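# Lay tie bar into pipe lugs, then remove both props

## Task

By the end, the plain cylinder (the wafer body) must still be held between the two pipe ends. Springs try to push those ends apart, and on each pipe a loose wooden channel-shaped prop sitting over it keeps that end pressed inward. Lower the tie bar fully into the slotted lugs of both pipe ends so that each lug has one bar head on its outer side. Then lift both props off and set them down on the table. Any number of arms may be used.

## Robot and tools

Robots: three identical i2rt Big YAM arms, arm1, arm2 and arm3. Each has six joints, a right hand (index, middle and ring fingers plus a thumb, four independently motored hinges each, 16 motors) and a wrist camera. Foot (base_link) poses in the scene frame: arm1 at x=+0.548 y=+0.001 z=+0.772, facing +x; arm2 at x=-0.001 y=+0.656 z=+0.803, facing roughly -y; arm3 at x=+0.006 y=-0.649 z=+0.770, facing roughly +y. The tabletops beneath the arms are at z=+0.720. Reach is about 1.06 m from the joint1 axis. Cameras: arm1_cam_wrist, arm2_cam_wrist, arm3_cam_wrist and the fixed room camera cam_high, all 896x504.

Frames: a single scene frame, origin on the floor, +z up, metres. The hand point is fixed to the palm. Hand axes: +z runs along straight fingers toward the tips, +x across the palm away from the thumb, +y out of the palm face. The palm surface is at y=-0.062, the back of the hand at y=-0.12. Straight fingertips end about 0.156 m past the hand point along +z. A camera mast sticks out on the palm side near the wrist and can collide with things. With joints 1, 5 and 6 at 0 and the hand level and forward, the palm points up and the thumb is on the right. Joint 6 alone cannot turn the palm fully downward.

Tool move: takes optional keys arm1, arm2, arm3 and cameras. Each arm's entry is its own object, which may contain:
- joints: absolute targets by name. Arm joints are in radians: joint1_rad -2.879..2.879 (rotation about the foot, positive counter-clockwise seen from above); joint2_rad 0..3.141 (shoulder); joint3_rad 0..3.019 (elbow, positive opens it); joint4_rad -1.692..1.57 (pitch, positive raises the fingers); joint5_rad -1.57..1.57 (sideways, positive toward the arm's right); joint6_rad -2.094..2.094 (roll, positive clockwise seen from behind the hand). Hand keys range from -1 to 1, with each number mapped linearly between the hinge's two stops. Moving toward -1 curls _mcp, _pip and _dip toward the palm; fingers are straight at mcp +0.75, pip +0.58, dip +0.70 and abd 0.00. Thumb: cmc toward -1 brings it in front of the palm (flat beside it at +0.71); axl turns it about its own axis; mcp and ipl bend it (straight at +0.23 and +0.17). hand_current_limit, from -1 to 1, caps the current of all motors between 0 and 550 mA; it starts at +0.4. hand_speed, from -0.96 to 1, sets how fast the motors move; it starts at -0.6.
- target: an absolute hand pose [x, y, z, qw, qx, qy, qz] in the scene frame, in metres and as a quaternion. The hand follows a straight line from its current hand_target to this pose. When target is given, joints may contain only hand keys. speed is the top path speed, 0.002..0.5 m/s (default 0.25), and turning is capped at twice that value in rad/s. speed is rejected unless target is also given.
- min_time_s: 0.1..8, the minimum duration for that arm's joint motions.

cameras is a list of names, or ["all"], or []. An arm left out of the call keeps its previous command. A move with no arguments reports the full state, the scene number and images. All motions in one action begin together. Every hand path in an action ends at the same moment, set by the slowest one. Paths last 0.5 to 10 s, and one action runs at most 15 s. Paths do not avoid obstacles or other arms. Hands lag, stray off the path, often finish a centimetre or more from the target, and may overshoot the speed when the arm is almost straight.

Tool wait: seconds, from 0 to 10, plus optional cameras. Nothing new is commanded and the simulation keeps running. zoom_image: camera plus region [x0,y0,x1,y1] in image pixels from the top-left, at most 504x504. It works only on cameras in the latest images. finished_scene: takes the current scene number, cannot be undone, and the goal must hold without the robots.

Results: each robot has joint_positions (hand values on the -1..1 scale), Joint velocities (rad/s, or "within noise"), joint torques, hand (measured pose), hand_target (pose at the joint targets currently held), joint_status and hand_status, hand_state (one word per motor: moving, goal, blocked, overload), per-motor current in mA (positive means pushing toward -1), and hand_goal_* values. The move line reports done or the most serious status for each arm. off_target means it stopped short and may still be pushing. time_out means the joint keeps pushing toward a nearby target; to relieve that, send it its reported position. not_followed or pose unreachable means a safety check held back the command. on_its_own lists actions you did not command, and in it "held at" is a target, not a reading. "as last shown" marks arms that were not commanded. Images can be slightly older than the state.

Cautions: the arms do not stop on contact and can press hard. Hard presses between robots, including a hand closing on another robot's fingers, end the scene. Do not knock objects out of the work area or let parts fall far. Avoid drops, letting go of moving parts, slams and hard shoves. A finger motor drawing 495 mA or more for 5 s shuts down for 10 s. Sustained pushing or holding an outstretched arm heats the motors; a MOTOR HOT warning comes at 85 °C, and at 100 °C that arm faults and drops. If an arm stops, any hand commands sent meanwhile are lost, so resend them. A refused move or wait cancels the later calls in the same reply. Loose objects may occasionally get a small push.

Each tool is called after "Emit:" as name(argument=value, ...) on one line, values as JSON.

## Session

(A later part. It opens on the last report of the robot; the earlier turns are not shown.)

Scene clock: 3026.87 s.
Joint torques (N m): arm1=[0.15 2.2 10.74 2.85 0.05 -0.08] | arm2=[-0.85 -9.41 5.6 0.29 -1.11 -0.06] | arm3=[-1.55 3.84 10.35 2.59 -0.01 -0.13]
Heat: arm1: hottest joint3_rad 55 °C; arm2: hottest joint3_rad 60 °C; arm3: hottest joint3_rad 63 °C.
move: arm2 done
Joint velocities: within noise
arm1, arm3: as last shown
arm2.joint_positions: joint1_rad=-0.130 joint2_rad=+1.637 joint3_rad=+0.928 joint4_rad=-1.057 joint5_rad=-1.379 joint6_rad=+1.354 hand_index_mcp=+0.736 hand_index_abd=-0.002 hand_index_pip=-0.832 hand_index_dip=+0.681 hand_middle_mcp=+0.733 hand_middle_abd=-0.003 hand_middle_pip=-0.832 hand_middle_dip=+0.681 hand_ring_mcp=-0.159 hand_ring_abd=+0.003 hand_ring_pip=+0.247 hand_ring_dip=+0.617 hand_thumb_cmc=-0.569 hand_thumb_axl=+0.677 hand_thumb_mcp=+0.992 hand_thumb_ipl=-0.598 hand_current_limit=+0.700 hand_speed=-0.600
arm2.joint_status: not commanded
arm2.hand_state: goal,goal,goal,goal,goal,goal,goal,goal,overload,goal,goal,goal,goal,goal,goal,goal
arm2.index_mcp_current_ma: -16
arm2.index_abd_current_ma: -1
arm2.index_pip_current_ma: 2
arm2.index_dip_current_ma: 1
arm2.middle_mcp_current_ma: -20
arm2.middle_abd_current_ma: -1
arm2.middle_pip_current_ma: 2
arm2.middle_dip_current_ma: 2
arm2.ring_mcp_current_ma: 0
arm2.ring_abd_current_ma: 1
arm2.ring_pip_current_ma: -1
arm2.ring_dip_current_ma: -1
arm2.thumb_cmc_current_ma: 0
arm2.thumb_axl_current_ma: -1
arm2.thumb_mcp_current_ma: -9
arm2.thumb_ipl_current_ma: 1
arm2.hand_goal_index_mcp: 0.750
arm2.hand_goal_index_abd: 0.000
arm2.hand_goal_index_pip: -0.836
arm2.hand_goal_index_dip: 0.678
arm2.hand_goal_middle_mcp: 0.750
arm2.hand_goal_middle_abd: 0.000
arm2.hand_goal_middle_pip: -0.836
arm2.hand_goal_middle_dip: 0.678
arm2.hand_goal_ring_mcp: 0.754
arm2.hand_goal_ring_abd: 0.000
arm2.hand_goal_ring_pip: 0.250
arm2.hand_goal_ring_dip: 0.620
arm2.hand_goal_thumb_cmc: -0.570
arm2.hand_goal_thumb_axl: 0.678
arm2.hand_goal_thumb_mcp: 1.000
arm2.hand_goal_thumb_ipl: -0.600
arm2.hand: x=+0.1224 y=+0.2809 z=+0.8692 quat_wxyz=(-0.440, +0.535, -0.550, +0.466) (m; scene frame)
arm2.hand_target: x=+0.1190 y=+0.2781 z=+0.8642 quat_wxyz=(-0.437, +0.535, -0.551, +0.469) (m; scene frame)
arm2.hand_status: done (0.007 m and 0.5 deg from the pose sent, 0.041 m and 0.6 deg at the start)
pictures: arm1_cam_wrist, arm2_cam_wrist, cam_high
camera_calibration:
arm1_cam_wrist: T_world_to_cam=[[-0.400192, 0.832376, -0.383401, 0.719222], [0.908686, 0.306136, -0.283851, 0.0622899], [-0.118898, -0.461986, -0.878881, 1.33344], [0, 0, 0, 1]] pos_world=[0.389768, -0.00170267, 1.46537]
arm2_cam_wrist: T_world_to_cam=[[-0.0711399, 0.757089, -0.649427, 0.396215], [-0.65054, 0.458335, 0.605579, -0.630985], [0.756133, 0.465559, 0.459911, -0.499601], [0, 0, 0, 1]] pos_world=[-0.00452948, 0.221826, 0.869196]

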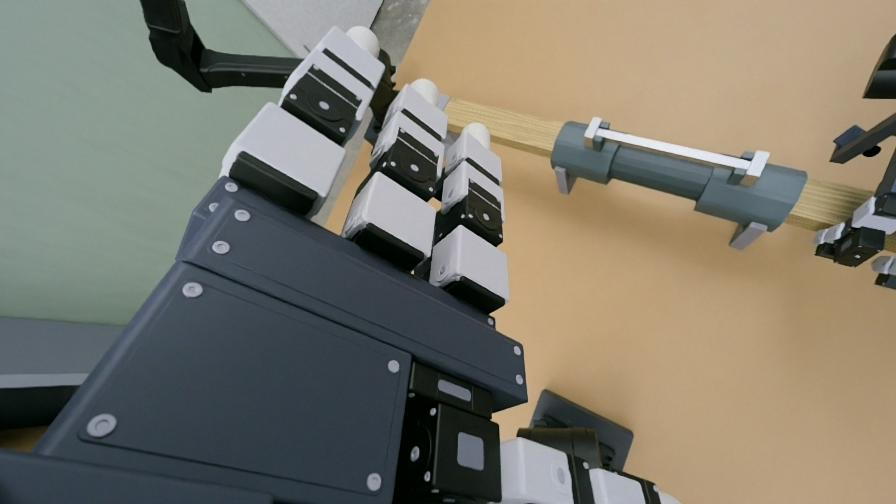

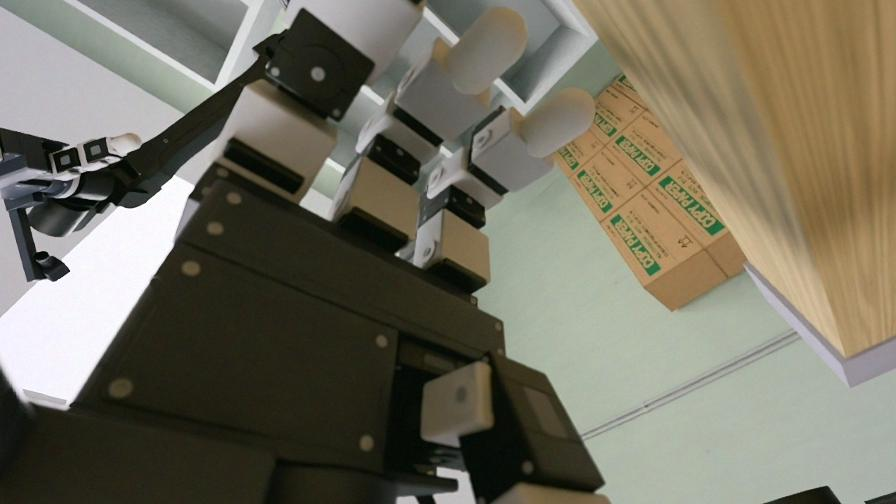

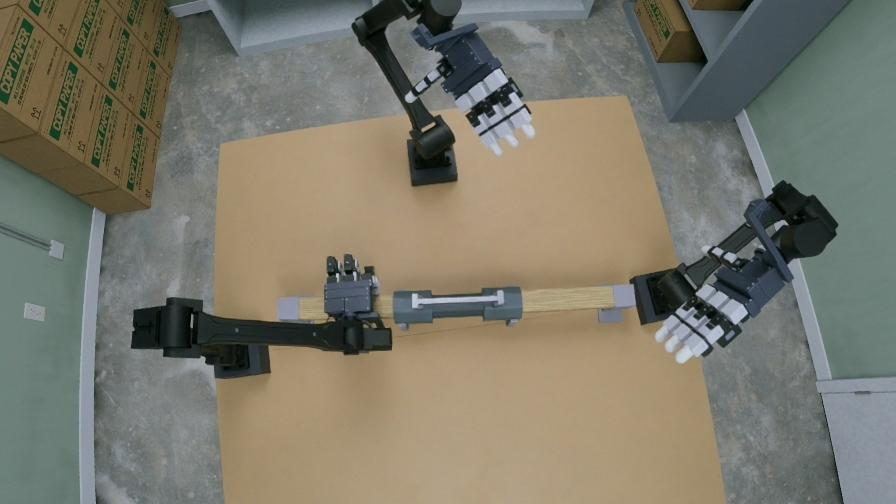

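Emit:
move(arm2={"target":[0.119,0.279,0.828,-0.437,0.535,-0.551,0.469],"speed":0.06}, cameras=["arm1_cam_wrist","arm2_cam_wrist","cam_high"])

Scene clock: 3033.13 s.
Joint torques (N m): arm1=[-0.03 1.73 10.66 2.74 0.03 -0.07] | arm2=[-0.85 -9.76 5.04 0.43 -1.09 -0.07] | arm3=[-1.49 3.96 10.37 2.56 -0.02 -0.13]
Heat: arm1: hottest joint3_rad 55 °C; arm2: hottest joint3_rad 60 °C; arm3: hottest joint3_rad 63 °C.
move: arm2 done
Joint velocities: within noise
arm1, arm3: as last shown
arm2.joint_positions: joint1_rad=-0.130 joint2_rad=+1.710 joint3_rad=+0.899 joint4_rad=-0.960 joint5_rad=-1.379 joint6_rad=+1.349 hand_index_mcp=+0.736 hand_index_abd=-0.002 hand_index_pip=-0.832 hand_index_dip=+0.681 hand_middle_mcp=+0.733 hand_middle_abd=-0.003 hand_middle_pip=-0.832 hand_middle_dip=+0.681 hand_ring_mcp=-0.159 hand_ring_abd=+0.003 hand_ring_pip=+0.247 hand_ring_dip=+0.617 hand_thumb_cmc=-0.569 hand_thumb_axl=+0.677 hand_thumb_mcp=+0.992 hand_thumb_ipl=-0.598 hand_current_limit=+0.700 hand_speed=-0.600
arm2.joint_status: not commanded
arm2.hand_state: goal,goal,goal,goal,goal,goal,goal,goal,overload,goal,goal,goal,goal,goal,goal,goal
arm2.index_mcp_current_ma: -16
arm2.index_abd_current_ma: -1
arm2.index_pip_current_ma: 2
arm2.index_dip_current_ma: 1
arm2.middle_mcp_current_ma: -20
arm2.middle_abd_current_ma: -1
arm2.middle_pip_current_ma: 2
arm2.middle_dip_current_ma: 2
arm2.ring_mcp_current_ma: 0
arm2.ring_abd_current_ma: 1
arm2.ring_pip_current_ma: -1
arm2.ring_dip_current_ma: -1
arm2.thumb_cmc_current_ma: 0
arm2.thumb_axl_current_ma: -1
arm2.thumb_mcp_current_ma: -9
arm2.thumb_ipl_current_ma: 1
arm2.hand_goal_index_mcp: 0.750
arm2.hand_goal_index_abd: 0.000
arm2.hand_goal_index_pip: -0.836
arm2.hand_goal_index_dip: 0.678
arm2.hand_goal_middle_mcp: 0.750
arm2.hand_goal_middle_abd: 0.000
arm2.hand_goal_middle_pip: -0.836
arm2.hand_goal_middle_dip: 0.678
arm2.hand_goal_ring_mcp: 0.754
arm2.hand_goal_ring_abd: 0.000
arm2.hand_goal_ring_pip: 0.250
arm2.hand_goal_ring_dip: 0.620
arm2.hand_goal_thumb_cmc: -0.570
arm2.hand_goal_thumb_axl: 0.678
arm2.hand_goal_thumb_mcp: 1.000
arm2.hand_goal_thumb_ipl: -0.600
arm2.hand: x=+0.1227 y=+0.2814 z=+0.8332 quat_wxyz=(-0.440, +0.536, -0.550, +0.466) (m; scene frame)
arm2.hand_target: x=+0.1190 y=+0.2792 z=+0.8280 quat_wxyz=(-0.437, +0.535, -0.551, +0.469) (m; scene frame)
arm2.hand_status: done (0.007 m and 0.6 deg from the pose sent, 0.041 m and 0.5 deg at the start)
pictures: arm1_cam_wrist, arm2_cam_wrist, cam_high
camera_calibration:
arm1_cam_wrist: T_world_to_cam=[[-0.400192, 0.832376, -0.383401, 0.719222], [0.908686, 0.306136, -0.283851, 0.0622899], [-0.118898, -0.461986, -0.878881, 1.33344], [0, 0, 0, 1]] pos_world=[0.389768, -0.00170267, 1.46537]
arm2_cam_wrist: T_world_to_cam=[[-0.0717123, 0.756853, -0.649639, 0.372852], [-0.651053, 0.45791, 0.60535, -0.608885], [0.755637, 0.466361, 0.459914, -0.48376], [0, 0, 0, 1]] pos_world=[-0.00413096, 0.222227, 0.833296]

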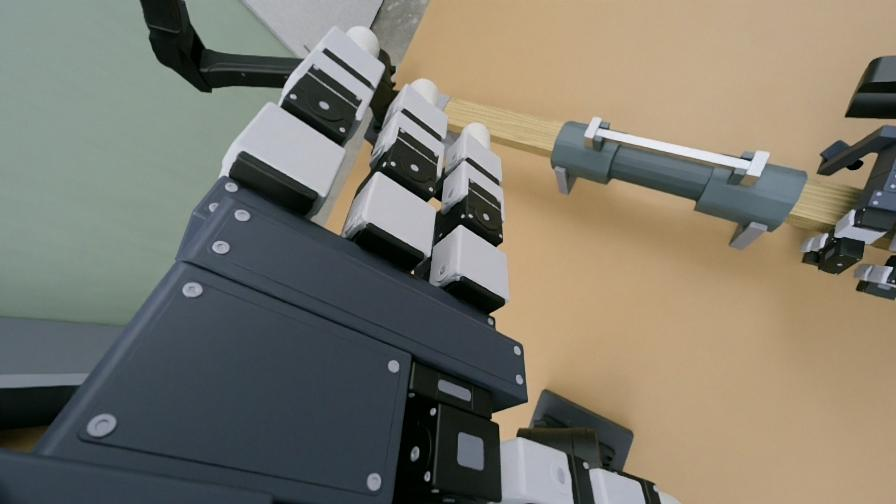

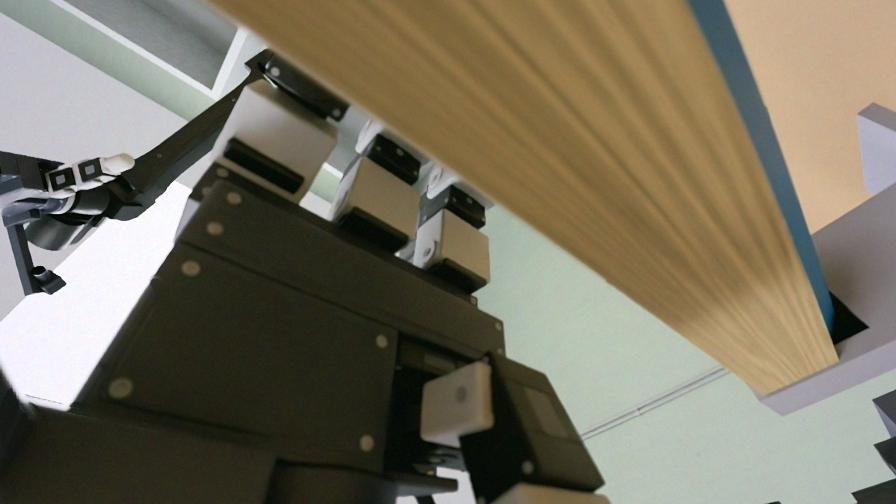

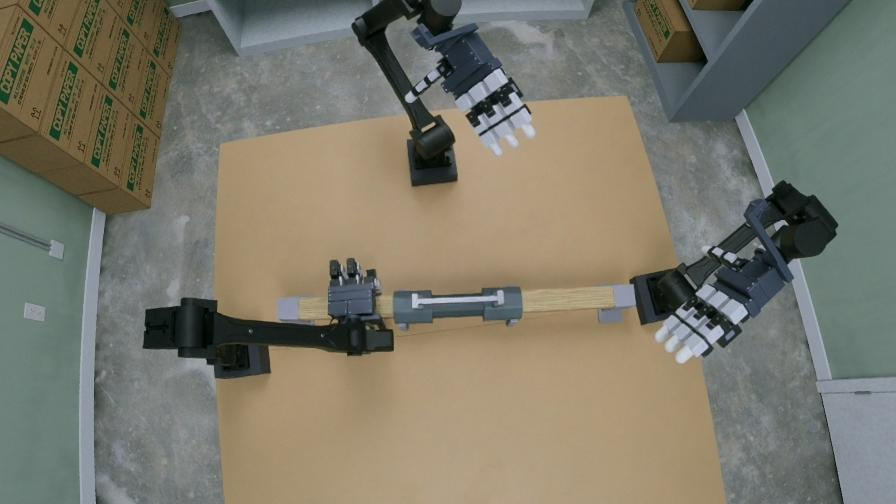

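Emit:
move(arm2={"joints":{"hand_speed":-0.8,"hand_index_mcp":0.42,"hand_middle_mcp":0.42,"hand_thumb_mcp":0.62}})

Emit:
move(arm2={"joints":{"hand_index_mcp":0.36,"hand_middle_mcp":0.36,"hand_thumb_mcp":0.56}}, cameras=["arm2_cam_wrist"])

Scene clock: 3041.87 s.
Joint torques (N m): arm1=[0.38 2.49 10.62 2.81 0.01 -0.05] | arm2=[-0.85 -9.7 5.04 0.38 -1.02 -0.07] | arm3=[-1.44 3.96 10.33 2.56 -0.02 -0.13]
Heat: arm1: hottest joint3_rad 55 °C; arm2: hottest joint3_rad 59 °C; arm3: hottest joint3_rad 63 °C.
move: arm2 off_target
Joint velocities: within noise
arm1, arm3: as last shown
arm2.joint_positions: joint1_rad=-0.130 joint2_rad=+1.710 joint3_rad=+0.899 joint4_rad=-0.959 joint5_rad=-1.381 joint6_rad=+1.349 hand_index_mcp=+0.445 hand_index_abd=-0.002 hand_index_pip=-0.827 hand_index_dip=+0.681 hand_middle_mcp=+0.422 hand_middle_abd=-0.003 hand_middle_pip=-0.832 hand_middle_dip=+0.681 hand_ring_mcp=-0.159 hand_ring_abd=+0.003 hand_ring_pip=+0.247 hand_ring_dip=+0.617 hand_thumb_cmc=-0.569 hand_thumb_axl=+0.677 hand_thumb_mcp=+0.620 hand_thumb_ipl=-0.598 hand_current_limit=+0.700 hand_speed=-0.800
arm2.joint_status: hand_index_mcp off_target (ended at +0.445, target +0.420); the others done
arm2.hand_state: blocked,goal,goal,goal,goal,goal,goal,goal,overload,goal,goal,goal,goal,goal,goal,goal
arm2.index_mcp_current_ma: 37
arm2.index_abd_current_ma: -1
arm2.index_pip_current_ma: 8
arm2.index_dip_current_ma: 2
arm2.middle_mcp_current_ma: 1
arm2.middle_abd_current_ma: -1
arm2.middle_pip_current_ma: 2
arm2.middle_dip_current_ma: 2
arm2.ring_mcp_current_ma: 0
arm2.ring_abd_current_ma: 1
arm2.ring_pip_current_ma: -1
arm2.ring_dip_current_ma: -1
arm2.thumb_cmc_current_ma: 0
arm2.thumb_axl_current_ma: -1
arm2.thumb_mcp_current_ma: 0
arm2.thumb_ipl_current_ma: 1
arm2.hand_goal_index_mcp: 0.420
arm2.hand_goal_index_abd: 0.000
arm2.hand_goal_index_pip: -0.836
arm2.hand_goal_index_dip: 0.678
arm2.hand_goal_middle_mcp: 0.420
arm2.hand_goal_middle_abd: 0.000
arm2.hand_goal_middle_pip: -0.836
arm2.hand_goal_middle_dip: 0.678
arm2.hand_goal_ring_mcp: 0.754
arm2.hand_goal_ring_abd: 0.000
arm2.hand_goal_ring_pip: 0.250
arm2.hand_goal_ring_dip: 0.620
arm2.hand_goal_thumb_cmc: -0.570
arm2.hand_goal_thumb_axl: 0.678
arm2.hand_goal_thumb_mcp: 0.620
arm2.hand_goal_thumb_ipl: -0.600
arm2.hand: x=+0.1229 y=+0.2813 z=+0.8334 quat_wxyz=(-0.441, +0.535, -0.549, +0.466) (m; scene frame)
arm2.hand_target: x=+0.1190 y=+0.2792 z=+0.8280 quat_wxyz=(-0.437, +0.535, -0.551, +0.469) (m; scene frame)
arm2.hand_status: not commanded
pictures: none

Scene clock: 3042.37 s.
Joint torques (N m): arm1=[0.09 2.2 10.71 2.96 0.04 -0.08] | arm2=[-0.85 -9.76 5.05 0.4 -0.81 -0.07] | arm3=[-1.55 4.01 10.36 2.58 -0.01 -0.13]
Heat: arm1: hottest joint3_rad 55 °C; arm2: hottest joint3_rad 59 °C; arm3: hottest joint3_rad 63 °C.
move: arm2 off_target
Joint velocities: within noise
arm1, arm3: as last shown
arm2.joint_positions: joint1_rad=-0.130 joint2_rad=+1.710 joint3_rad=+0.899 joint4_rad=-0.959 joint5_rad=-1.386 joint6_rad=+1.349 hand_index_mcp=+0.425 hand_index_abd=-0.002 hand_index_pip=-0.815 hand_index_dip=+0.685 hand_middle_mcp=+0.402 hand_middle_abd=-0.003 hand_middle_pip=-0.820 hand_middle_dip=+0.685 hand_ring_mcp=-0.160 hand_ring_abd=+0.003 hand_ring_pip=+0.247 hand_ring_dip=+0.617 hand_thumb_cmc=-0.569 hand_thumb_axl=+0.677 hand_thumb_mcp=+0.577 hand_thumb_ipl=-0.596 hand_current_limit=+0.700 hand_speed=-0.800
arm2.joint_status: hand_index_mcp off_target (ended at +0.425, target +0.360); hand_middle_mcp off_target (ended at +0.402, target +0.360); the others done
arm2.hand_state: blocked,goal,blocked,goal,blocked,goal,goal,goal,overload,goal,goal,goal,goal,goal,goal,goal
arm2.index_mcp_current_ma: 154
arm2.index_abd_current_ma: -1
arm2.index_pip_current_ma: 26
arm2.index_dip_current_ma: 6
arm2.middle_mcp_current_ma: 80
arm2.middle_abd_current_ma: -1
arm2.middle_pip_current_ma: 18
arm2.middle_dip_current_ma: 5
arm2.ring_mcp_current_ma: 0
arm2.ring_abd_current_ma: 1
arm2.ring_pip_current_ma: -1
arm2.ring_dip_current_ma: -1
arm2.thumb_cmc_current_ma: 0
arm2.thumb_axl_current_ma: -1
arm2.thumb_mcp_current_ma: 28
arm2.thumb_ipl_current_ma: 4
arm2.hand_goal_index_mcp: 0.360
arm2.hand_goal_index_abd: 0.000
arm2.hand_goal_index_pip: -0.836
arm2.hand_goal_index_dip: 0.678
arm2.hand_goal_middle_mcp: 0.360
arm2.hand_goal_middle_abd: 0.000
arm2.hand_goal_middle_pip: -0.836
arm2.hand_goal_middle_dip: 0.678
arm2.hand_goal_ring_mcp: 0.754
arm2.hand_goal_ring_abd: 0.000
arm2.hand_goal_ring_pip: 0.250
arm2.hand_goal_ring_dip: 0.620
arm2.hand_goal_thumb_cmc: -0.570
arm2.hand_goal_thumb_axl: 0.678
arm2.hand_goal_thumb_mcp: 0.560
arm2.hand_goal_thumb_ipl: -0.600
arm2.hand: x=+0.1234 y=+0.2811 z=+0.8342 quat_wxyz=(-0.442, +0.534, -0.549, +0.468) (m; scene frame)
arm2.hand_target: x=+0.1190 y=+0.2792 z=+0.8280 quat_wxyz=(-0.437, +0.535, -0.551, +0.469) (m; scene frame)
arm2.hand_status: not commanded
pictures: arm2_cam_wrist
camera_calibration:
arm2_cam_wrist: T_world_to_cam=[[-0.0665996, 0.75637, -0.650745, 0.374224], [-0.65428, 0.459294, 0.600805, -0.605056], [0.753314, 0.465783, 0.464289, -0.487737], [0, 0, 0, 1]] pos_world=[-0.00353338, 0.222027, 0.833496]

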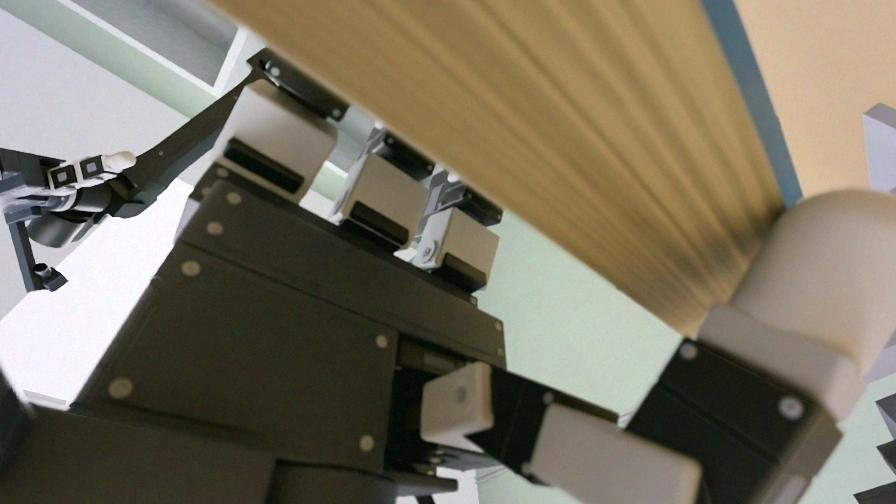

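Emit:
move(arm2={"joints":{"hand_index_mcp":0.23,"hand_middle_mcp":0.20,"hand_index_pip":-0.9,"hand_middle_pip":-0.9,"hand_index_dip":0.6,"hand_middle_dip":0.6,"hand_thumb_mcp":0.45,"hand_thumb_ipl":-0.66}})

Emit:
move(arm2={"target":[0.120,0.278,0.858,-0.437,0.535,-0.551,0.469],"speed":0.05}, cameras=["arm1_cam_wrist","arm2_cam_wrist"])

Scene clock: 3051.03 s.
Joint torques (N m): arm1=[0.21 1.73 10.56 2.93 0.06 -0.11] | arm2=[-0.91 -9.7 5.14 0.35 -0.8 -0.06] | arm3=[-1.44 4.01 10.39 2.58 -0.01 -0.13]
Heat: arm1: hottest joint3_rad 55 °C; arm2: hottest joint3_rad 58 °C; arm3: hottest joint3_rad 63 °C.
move: arm2 off_target
Joint velocities: within noise
arm1, arm3: as last shown
arm2.joint_positions: joint1_rad=-0.130 joint2_rad=+1.710 joint3_rad=+0.898 joint4_rad=-0.959 joint5_rad=-1.386 joint6_rad=+1.349 hand_index_mcp=+0.417 hand_index_abd=-0.002 hand_index_pip=-0.815 hand_index_dip=+0.652 hand_middle_mcp=+0.393 hand_middle_abd=-0.003 hand_middle_pip=-0.820 hand_middle_dip=+0.654 hand_ring_mcp=-0.160 hand_ring_abd=+0.003 hand_ring_pip=+0.247 hand_ring_dip=+0.617 hand_thumb_cmc=-0.569 hand_thumb_axl=+0.677 hand_thumb_mcp=+0.575 hand_thumb_ipl=-0.598 hand_current_limit=+0.700 hand_speed=-0.800
arm2.joint_status: hand_index_mcp off_target (ended at +0.417, target +0.230); hand_index_pip off_target (ended at -0.815, target -0.900); hand_index_dip off_target (ended at +0.652, target +0.600); hand_middle_mcp off_target (ended at +0.393, target +0.200); hand_middle_pip off_target (ended at -0.820, target -0.900); hand_middle_dip off_target (ended at +0.654, target +0.600); hand_thumb_mcp off_target (ended at +0.575, target +0.450); hand_thumb_ipl off_target (ended at -0.598, target -0.660)
arm2.hand_state: blocked,goal,blocked,blocked,blocked,goal,blocked,blocked,overload,goal,goal,goal,goal,goal,blocked,blocked
arm2.index_mcp_current_ma: 467
arm2.index_abd_current_ma: -1
arm2.index_pip_current_ma: 210
arm2.index_dip_current_ma: 103
arm2.middle_mcp_current_ma: 468
arm2.middle_abd_current_ma: -1
arm2.middle_pip_current_ma: 193
arm2.middle_dip_current_ma: 109
arm2.ring_mcp_current_ma: 0
arm2.ring_abd_current_ma: 1
arm2.ring_pip_current_ma: -1
arm2.ring_dip_current_ma: -1
arm2.thumb_cmc_current_ma: 0
arm2.thumb_axl_current_ma: -1
arm2.thumb_mcp_current_ma: 468
arm2.thumb_ipl_current_ma: 208
arm2.hand_goal_index_mcp: 0.230
arm2.hand_goal_index_abd: 0.000
arm2.hand_goal_index_pip: -0.900
arm2.hand_goal_index_dip: 0.600
arm2.hand_goal_middle_mcp: 0.200
arm2.hand_goal_middle_abd: 0.000
arm2.hand_goal_middle_pip: -0.900
arm2.hand_goal_middle_dip: 0.600
arm2.hand_goal_ring_mcp: 0.754
arm2.hand_goal_ring_abd: 0.000
arm2.hand_goal_ring_pip: 0.250
arm2.hand_goal_ring_dip: 0.620
arm2.hand_goal_thumb_cmc: -0.570
arm2.hand_goal_thumb_axl: 0.678
arm2.hand_goal_thumb_mcp: 0.450
arm2.hand_goal_thumb_ipl: -0.660
arm2.hand: x=+0.1235 y=+0.2813 z=+0.8340 quat_wxyz=(-0.442, +0.534, -0.549, +0.468) (m; scene frame)
arm2.hand_target: x=+0.1190 y=+0.2790 z=+0.8281 quat_wxyz=(-0.437, +0.535, -0.551, +0.469) (m; scene frame)
arm2.hand_status: not commanded
pictures: none

Scene clock: 3052.40 s.
Joint torques (N m): arm1=[1.55 1.73 10.63 2.86 0.08 -0.08] | arm2=[-0.5 -13.22 6.53 -1.25 -1.02 0.25] | arm3=[-1.49 4.01 10.37 2.61 -0.02 -0.12]
Heat: arm1: hottest joint3_rad 55 °C; arm2: hottest joint3_rad 58 °C; arm3: hottest joint3_rad 63 °C.
move: arm2 off_target
Joint velocities: within noise
arm1, arm3: as last shown
arm2.joint_positions: joint1_rad=-0.130 joint2_rad=+1.691 joint3_rad=+0.898 joint4_rad=-0.979 joint5_rad=-1.382 joint6_rad=+1.344 hand_index_mcp=+0.417 hand_index_abd=-0.002 hand_index_pip=-0.815 hand_index_dip=+0.652 hand_middle_mcp=+0.391 hand_middle_abd=-0.003 hand_middle_pip=-0.820 hand_middle_dip=+0.654 hand_ring_mcp=-0.160 hand_ring_abd=+0.003 hand_ring_pip=+0.247 hand_ring_dip=+0.617 hand_thumb_cmc=-0.568 hand_thumb_axl=+0.677 hand_thumb_mcp=+0.575 hand_thumb_ipl=-0.598 hand_current_limit=+0.700 hand_speed=-0.800
arm2.joint_status: not commanded
arm2.hand_state: blocked,goal,blocked,blocked,blocked,goal,blocked,blocked,overload,goal,goal,goal,goal,goal,blocked,blocked
arm2.index_mcp_current_ma: 467
arm2.index_abd_current_ma: -1
arm2.index_pip_current_ma: 210
arm2.index_dip_current_ma: 103
arm2.middle_mcp_current_ma: 467
arm2.middle_abd_current_ma: -1
arm2.middle_pip_current_ma: 193
arm2.middle_dip_current_ma: 109
arm2.ring_mcp_current_ma: 0
arm2.ring_abd_current_ma: 1
arm2.ring_pip_current_ma: -1
arm2.ring_dip_current_ma: -1
arm2.thumb_cmc_current_ma: 1
arm2.thumb_axl_current_ma: -1
arm2.thumb_mcp_current_ma: 467
arm2.thumb_ipl_current_ma: 208
arm2.hand_goal_index_mcp: 0.230
arm2.hand_goal_index_abd: 0.000
arm2.hand_goal_index_pip: -0.900
arm2.hand_goal_index_dip: 0.600
arm2.hand_goal_middle_mcp: 0.200
arm2.hand_goal_middle_abd: 0.000
arm2.hand_goal_middle_pip: -0.900
arm2.hand_goal_middle_dip: 0.600
arm2.hand_goal_ring_mcp: 0.754
arm2.hand_goal_ring_abd: 0.000
arm2.hand_goal_ring_pip: 0.250
arm2.hand_goal_ring_dip: 0.620
arm2.hand_goal_thumb_cmc: -0.570
arm2.hand_goal_thumb_axl: 0.678
arm2.hand_goal_thumb_mcp: 0.450
arm2.hand_goal_thumb_ipl: -0.660
arm2.hand: x=+0.1231 y=+0.2828 z=+0.8405 quat_wxyz=(-0.440, +0.536, -0.548, +0.467) (m; scene frame)
arm2.hand_target: x=+0.1203 y=+0.2781 z=+0.8577 quat_wxyz=(-0.437, +0.535, -0.551, +0.469) (m; scene frame)
arm2.hand_status: off_target (0.018 m and 0.5 deg from the pose sent, 0.024 m and 0.7 deg at the start)
pictures: arm1_cam_wrist, arm2_cam_wrist
camera_calibration:
arm1_cam_wrist: T_world_to_cam=[[-0.400192, 0.832376, -0.383401, 0.719222], [0.908686, 0.306136, -0.283851, 0.0622899], [-0.118898, -0.461986, -0.878881, 1.33344], [0, 0, 0, 1]] pos_world=[0.389768, -0.00170267, 1.46537]
arm2_cam_wrist: T_world_to_cam=[[-0.0703132, 0.754232, -0.652832, 0.379696], [-0.65268, 0.460135, 0.601901, -0.611233], [0.754364, 0.468412, 0.459919, -0.48837], [0, 0, 0, 1]] pos_world=[-0.00383312, 0.223629, 0.84039]

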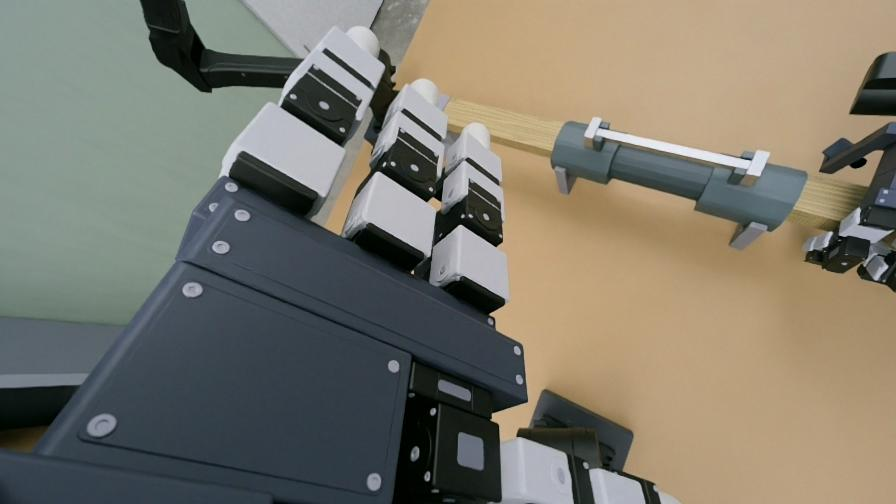

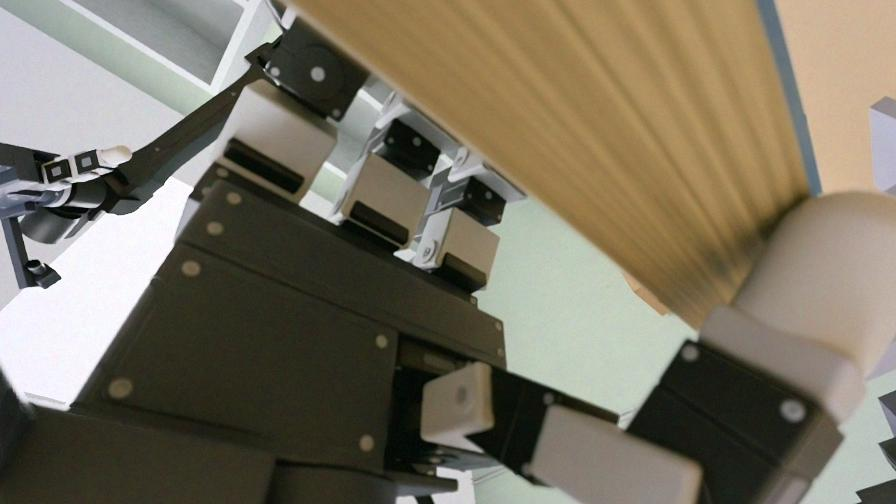

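Emit:
move(arm2={"target":[0.120,0.275,0.885,-0.437,0.535,-0.551,0.469],"speed":0.05}, cameras=["arm1_cam_wrist","arm2_cam_wrist","cam_high"])

Scene clock: 3058.27 s.
Joint torques (N m): arm1=[0.32 1.49 10.73 3.04 0.05 -0.1] | arm2=[-0.32 -13.27 8.38 -1.52 -1.37 0.46] | arm3=[-1.55 3.96 10.37 2.58 -0.01 -0.14]
Heat: arm1: hottest joint3_rad 55 °C; arm2: hottest joint3_rad 58 °C; arm3: hottest joint3_rad 63 °C.
move: arm2 off_target
Joint velocities: within noise
arm1.joint_positions: joint1_rad=+0.487 joint2_rad=+0.529 joint3_rad=+1.363 joint4_rad=-1.256 joint5_rad=-0.064 joint6_rad=+1.052 hand_index_mcp=+0.755 hand_index_abd=+0.001 hand_index_pip=+0.577 hand_index_dip=+0.696 hand_middle_mcp=+0.755 hand_middle_abd=+0.001 hand_middle_pip=+0.577 hand_middle_dip=+0.696 hand_ring_mcp=+0.756 hand_ring_abd=+0.001 hand_ring_pip=+0.577 hand_ring_dip=+0.696 hand_thumb_cmc=+0.715 hand_thumb_axl=+0.677 hand_thumb_mcp=+0.226 hand_thumb_ipl=+0.168 hand_current_limit=+0.400 hand_speed=-0.600
arm1.joint_status: not commanded
arm1.hand_state: goal,goal,goal,goal,goal,goal,goal,goal,goal,goal,goal,goal,goal,goal,goal,goal
arm1.index_mcp_current_ma: 3
arm1.index_abd_current_ma: 1
arm1.index_pip_current_ma: 1
arm1.index_dip_current_ma: 0
arm1.middle_mcp_current_ma: 3
arm1.middle_abd_current_ma: 1
arm1.middle_pip_current_ma: 1
arm1.middle_dip_current_ma: 0
arm1.ring_mcp_current_ma: 3
arm1.ring_abd_current_ma: 1
arm1.ring_pip_current_ma: 1
arm1.ring_dip_current_ma: 0
arm1.thumb_cmc_current_ma: 2
arm1.thumb_axl_current_ma: -2
arm1.thumb_mcp_current_ma: 0
arm1.thumb_ipl_current_ma: -1
arm1.hand_goal_index_mcp: 0.754
arm1.hand_goal_index_abd: 0.000
arm1.hand_goal_index_pip: 0.576
arm1.hand_goal_index_dip: 0.696
arm1.hand_goal_middle_mcp: 0.754
arm1.hand_goal_middle_abd: 0.000
arm1.hand_goal_middle_pip: 0.576
arm1.hand_goal_middle_dip: 0.696
arm1.hand_goal_ring_mcp: 0.754
arm1.hand_goal_ring_abd: 0.000
arm1.hand_goal_ring_pip: 0.576
arm1.hand_goal_ring_dip: 0.696
arm1.hand_goal_thumb_cmc: 0.714
arm1.hand_goal_thumb_axl: 0.678
arm1.hand_goal_thumb_mcp: 0.226
arm1.hand_goal_thumb_ipl: 0.168
arm1.hand: x=+0.3154 y=-0.0379 z=+1.3528 quat_wxyz=(-0.544, -0.418, +0.727, -0.017) (m; scene frame)
arm1.hand_target: x=+0.3197 y=-0.0388 z=+1.3622 quat_wxyz=(-0.554, -0.419, +0.719, -0.020) (m; scene frame)
arm1.hand_status: not commanded
arm2.joint_positions: joint1_rad=-0.130 joint2_rad=+1.651 joint3_rad=+0.907 joint4_rad=-1.042 joint5_rad=-1.374 joint6_rad=+1.334 hand_index_mcp=+0.402 hand_index_abd=-0.002 hand_index_pip=-0.815 hand_index_dip=+0.652 hand_middle_mcp=+0.371 hand_middle_abd=-0.003 hand_middle_pip=-0.820 hand_middle_dip=+0.654 hand_ring_mcp=-0.160 hand_ring_abd=+0.003 hand_ring_pip=+0.247 hand_ring_dip=+0.617 hand_thumb_cmc=-0.575 hand_thumb_axl=+0.677 hand_thumb_mcp=+0.575 hand_thumb_ipl=-0.581 hand_current_limit=+0.700 hand_speed=-0.800
arm2.joint_status: not commanded
arm2.hand_state: blocked,goal,blocked,blocked,blocked,goal,blocked,blocked,overload,goal,goal,goal,goal,goal,blocked,blocked
arm2.index_mcp_current_ma: 467
arm2.index_abd_current_ma: -1
arm2.index_pip_current_ma: 210
arm2.index_dip_current_ma: 103
arm2.middle_mcp_current_ma: 467
arm2.middle_abd_current_ma: -1
arm2.middle_pip_current_ma: 193
arm2.middle_dip_current_ma: 109
arm2.ring_mcp_current_ma: 0
arm2.ring_abd_current_ma: 1
arm2.ring_pip_current_ma: -1
arm2.ring_dip_current_ma: -1
arm2.thumb_cmc_current_ma: -3
arm2.thumb_axl_current_ma: -1
arm2.thumb_mcp_current_ma: 468
arm2.thumb_ipl_current_ma: 297
arm2.hand_goal_index_mcp: 0.230
arm2.hand_goal_index_abd: 0.000
arm2.hand_goal_index_pip: -0.900
arm2.hand_goal_index_dip: 0.600
arm2.hand_goal_middle_mcp: 0.200
arm2.hand_goal_middle_abd: 0.000
arm2.hand_goal_middle_pip: -0.900
arm2.hand_goal_middle_dip: 0.600
arm2.hand_goal_ring_mcp: 0.754
arm2.hand_goal_ring_abd: 0.000
arm2.hand_goal_ring_pip: 0.250
arm2.hand_goal_ring_dip: 0.620
arm2.hand_goal_thumb_cmc: -0.570
arm2.hand_goal_thumb_axl: 0.678
arm2.hand_goal_thumb_mcp: 0.450
arm2.hand_goal_thumb_ipl: -0.660
arm2.hand: x=+0.1223 y=+0.2872 z=+0.8573 quat_wxyz=(-0.440, +0.538, -0.550, +0.463) (m; scene frame)
arm2.hand_target: x=+0.1204 y=+0.2758 z=+0.8842 quat_wxyz=(-0.437, +0.535, -0.551, +0.469) (m; scene frame)
arm2.hand_status: off_target (0.030 m and 0.8 deg from the pose sent, 0.045 m and 0.5 deg at the start)
arm3.joint_positions: joint1_rad=+0.443 joint2_rad=+0.524 joint3_rad=+1.325 joint4_rad=-1.149 joint5_rad=-0.043 joint6_rad=+1.166 hand_index_mcp=+0.754 hand_index_abd=+0.001 hand_index_pip=+0.577 hand_index_dip=+0.696 hand_middle_mcp=+0.754 hand_middle_abd=+0.001 hand_middle_pip=+0.577 hand_middle_dip=+0.696 hand_ring_mcp=+0.754 hand_ring_abd=+0.001 hand_ring_pip=+0.577 hand_ring_dip=+0.696 hand_thumb_cmc=+0.714 hand_thumb_axl=+0.677 hand_thumb_mcp=+0.226 hand_thumb_ipl=+0.168 hand_current_limit=+0.400 hand_speed=-0.600
arm3.joint_status: not commanded
arm3.hand_state: goal,goal,goal,goal,goal,goal,goal,goal,goal,goal,goal,goal,goal,goal,goal,goal
arm3.index_mcp_current_ma: 0
arm3.index_abd_current_ma: 0
arm3.index_pip_current_ma: 0
arm3.index_dip_current_ma: 0
arm3.middle_mcp_current_ma: 0
arm3.middle_abd_current_ma: 0
arm3.middle_pip_current_ma: 0
arm3.middle_dip_current_ma: 0
arm3.ring_mcp_current_ma: 0
arm3.ring_abd_current_ma: 0
arm3.ring_pip_current_ma: 0
arm3.ring_dip_current_ma: 0
arm3.thumb_cmc_current_ma: 0
arm3.thumb_axl_current_ma: 0
arm3.thumb_mcp_current_ma: 0
arm3.thumb_ipl_current_ma: 0
arm3.hand_goal_index_mcp: 0.754
arm3.hand_goal_index_abd: 0.000
arm3.hand_goal_index_pip: 0.576
arm3.hand_goal_index_dip: 0.696
arm3.hand_goal_middle_mcp: 0.754
arm3.hand_goal_middle_abd: 0.000
arm3.hand_goal_middle_pip: 0.576
arm3.hand_goal_middle_dip: 0.696
arm3.hand_goal_ring_mcp: 0.754
arm3.hand_goal_ring_abd: 0.000
arm3.hand_goal_ring_pip: 0.576
arm3.hand_goal_ring_dip: 0.696
arm3.hand_goal_thumb_cmc: 0.714
arm3.hand_goal_thumb_axl: 0.678
arm3.hand_goal_thumb_mcp: 0.226
arm3.hand_goal_thumb_ipl: 0.168
arm3.hand: x=-0.0297 y=-0.4101 z=+1.3519 quat_wxyz=(-0.439, +0.259, +0.773, +0.379) (m; scene frame)
arm3.hand_target: x=-0.0277 y=-0.4139 z=+1.3638 quat_wxyz=(-0.447, +0.257, +0.765, +0.386) (m; scene frame)
arm3.hand_status: not commanded
pictures: arm1_cam_wrist, arm2_cam_wrist, cam_high
camera_calibration:
arm1_cam_wrist: T_world_to_cam=[[-0.400192, 0.832376, -0.383401, 0.719222], [0.908686, 0.306136, -0.283851, 0.0622899], [-0.118898, -0.461986, -0.878881, 1.33344], [0, 0, 0, 1]] pos_world=[0.389768, -0.00170267, 1.46537]
arm2_cam_wrist: T_world_to_cam=[[-0.0776897, 0.757399, -0.648314, 0.383532], [-0.650155, 0.454495, 0.608879, -0.628476], [0.75582, 0.468808, 0.457117, -0.495457], [0, 0, 0, 1]] pos_world=[-0.00433398, 0.227427, 0.857796]

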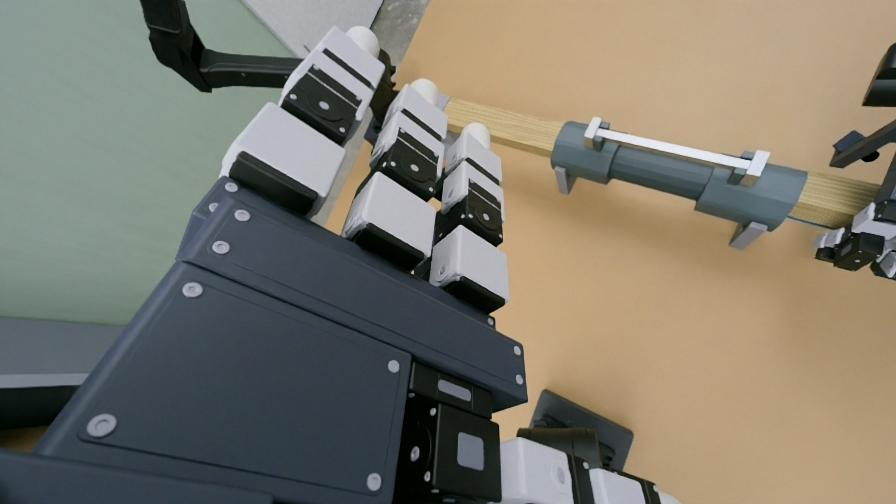

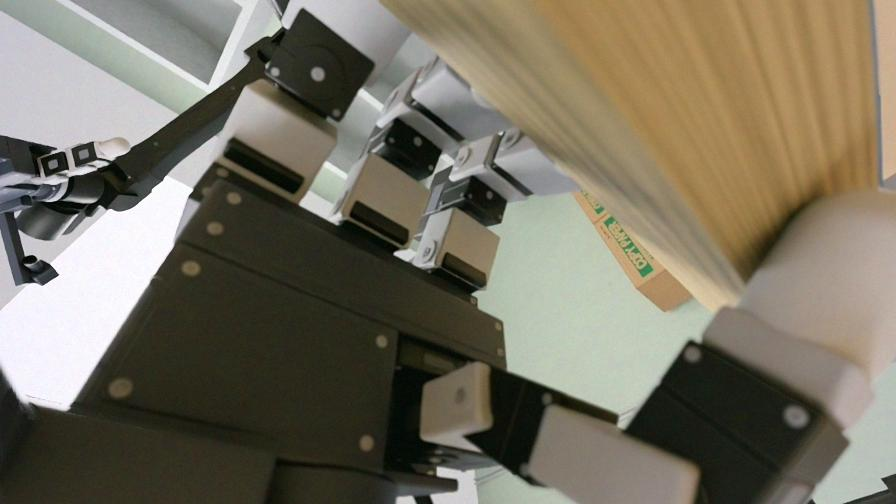

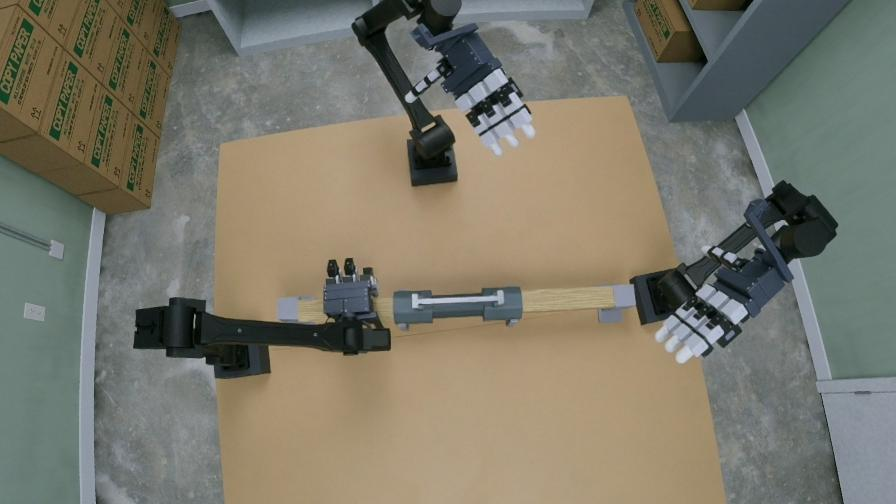

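Emit:
zoom_image(camera="arm1_cam_wrist", region=[740, 140, 896, 296])

Emit:
zoom_image(camera="cam_high", region=[270, 250, 420, 400])

Scaled by 3.231 from the camera's 896x504 image, which has a finer 1280x720 frame.

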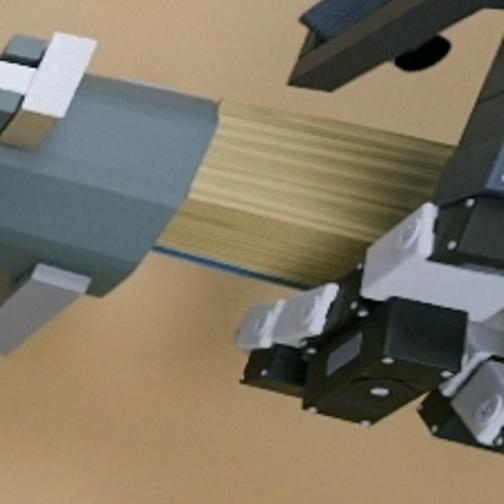

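Scaled by 3.360 from the camera's 896x504 image, which has a finer 1280x720 frame.

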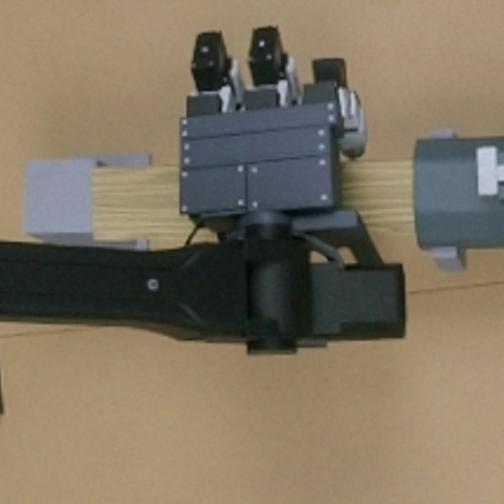

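Emit:
move(arm2={"target":[0.120,0.272,0.91,-0.437,0.535,-0.551,0.469],"speed":0.05}, cameras=["arm1_cam_wrist","arm2_cam_wrist","cam_high"])

Emit:
zoom_image(camera="arm1_cam_wrist", region=[740, 140, 896, 296])

Scene clock: 3070.43 s.
Joint torques (N m): arm1=[0.73 2.14 10.67 2.92 0.07 -0.13] | arm2=[-0.38 -12.98 9.44 -1.5 -1.49 0.45] | arm3=[-1.44 4.07 10.33 2.58 0 -0.12]
Heat: arm1: hottest joint3_rad 55 °C; arm2: hottest joint3_rad 61 °C; arm3: hottest joint3_rad 63 °C.
move: arm2 off_target
Joint velocities: within noise
arm1, arm3: as last shown
arm2.joint_positions: joint1_rad=-0.130 joint2_rad=+1.613 joint3_rad=+0.930 joint4_rad=-1.116 joint5_rad=-1.371 joint6_rad=+1.333 hand_index_mcp=+0.391 hand_index_abd=-0.002 hand_index_pip=-0.815 hand_index_dip=+0.652 hand_middle_mcp=+0.365 hand_middle_abd=-0.003 hand_middle_pip=-0.820 hand_middle_dip=+0.639 hand_ring_mcp=-0.161 hand_ring_abd=+0.003 hand_ring_pip=+0.247 hand_ring_dip=+0.617 hand_thumb_cmc=-0.577 hand_thumb_axl=+0.677 hand_thumb_mcp=+0.575 hand_thumb_ipl=-0.568 hand_current_limit=+0.700 hand_speed=-0.800
arm2.joint_status: not commanded
arm2.hand_state: blocked,goal,blocked,blocked,blocked,goal,blocked,blocked,overload,goal,goal,goal,goal,goal,blocked,blocked
arm2.index_mcp_current_ma: 467
arm2.index_abd_current_ma: -1
arm2.index_pip_current_ma: 210
arm2.index_dip_current_ma: 101
arm2.middle_mcp_current_ma: 468
arm2.middle_abd_current_ma: -1
arm2.middle_pip_current_ma: 193
arm2.middle_dip_current_ma: 68
arm2.ring_mcp_current_ma: 0
arm2.ring_abd_current_ma: 1
arm2.ring_pip_current_ma: -1
arm2.ring_dip_current_ma: -1
arm2.thumb_cmc_current_ma: -5
arm2.thumb_axl_current_ma: -1
arm2.thumb_mcp_current_ma: 468
arm2.thumb_ipl_current_ma: 371
arm2.hand_goal_index_mcp: 0.230
arm2.hand_goal_index_abd: 0.000
arm2.hand_goal_index_pip: -0.900
arm2.hand_goal_index_dip: 0.600
arm2.hand_goal_middle_mcp: 0.200
arm2.hand_goal_middle_abd: 0.000
arm2.hand_goal_middle_pip: -0.900
arm2.hand_goal_middle_dip: 0.600
arm2.hand_goal_ring_mcp: 0.754
arm2.hand_goal_ring_abd: 0.000
arm2.hand_goal_ring_pip: 0.250
arm2.hand_goal_ring_dip: 0.620
arm2.hand_goal_thumb_cmc: -0.570
arm2.hand_goal_thumb_axl: 0.678
arm2.hand_goal_thumb_mcp: 0.450
arm2.hand_goal_thumb_ipl: -0.660
arm2.hand: x=+0.1219 y=+0.2882 z=+0.8786 quat_wxyz=(-0.444, +0.535, -0.553, +0.459) (m; scene frame)
arm2.hand_target: x=+0.1203 y=+0.2731 z=+0.9093 quat_wxyz=(-0.437, +0.535, -0.550, +0.469) (m; scene frame)
arm2.hand_status: off_target (0.035 m and 1.3 deg from the pose sent, 0.055 m and 0.8 deg at the start)
pictures: arm1_cam_wrist, arm2_cam_wrist, cam_high
camera_calibration:
arm1_cam_wrist: T_world_to_cam=[[-0.400192, 0.832376, -0.383401, 0.719222], [0.908686, 0.306136, -0.283851, 0.0622899], [-0.118898, -0.461986, -0.878881, 1.33344], [0, 0, 0, 1]] pos_world=[0.389768, -0.00170267, 1.46537]
arm2_cam_wrist: T_world_to_cam=[[-0.0790299, 0.765052, -0.6391, 0.386404], [-0.649717, 0.446703, 0.61508, -0.645465], [0.756057, 0.463844, 0.461765, -0.50816], [0, 0, 0, 1]] pos_world=[-0.00463419, 0.228419, 0.878614]

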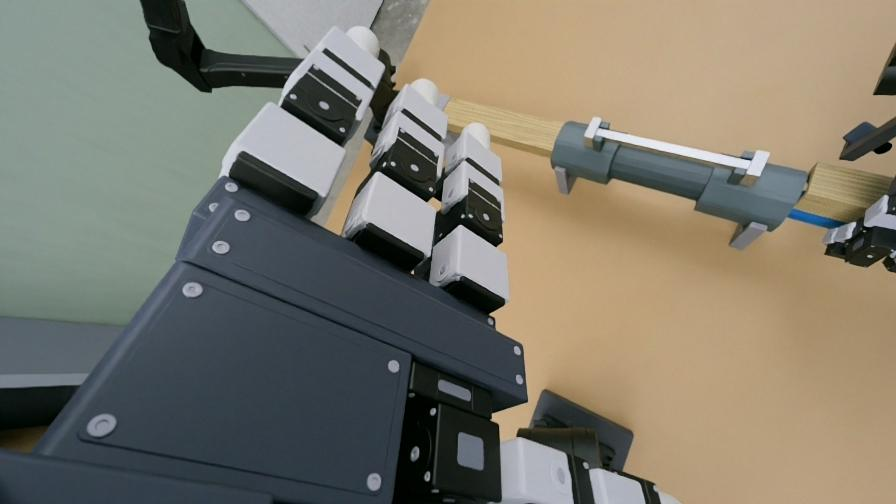

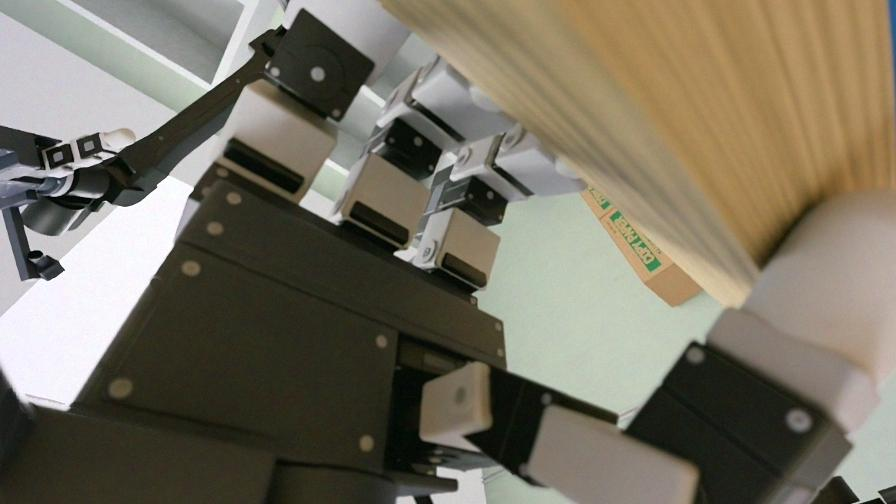

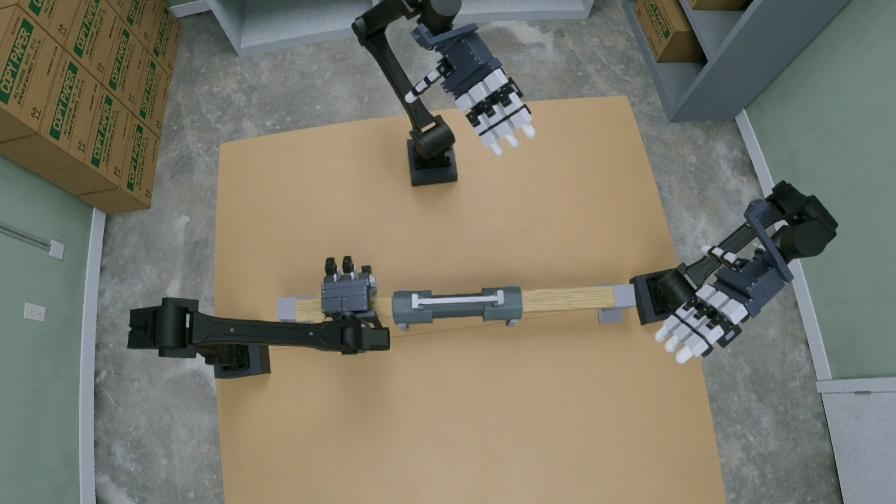

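Scaled by 3.231 from the camera's 896x504 image, which has a finer 1280x720 frame.

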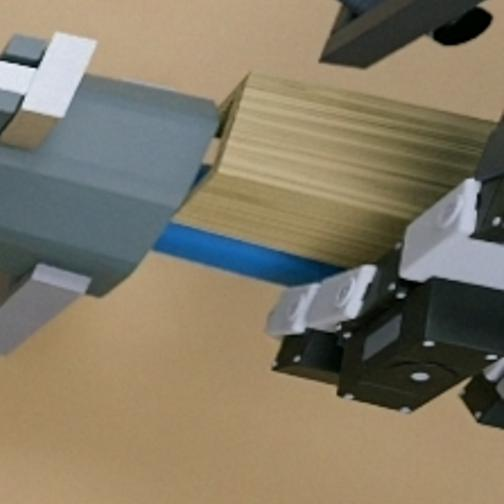

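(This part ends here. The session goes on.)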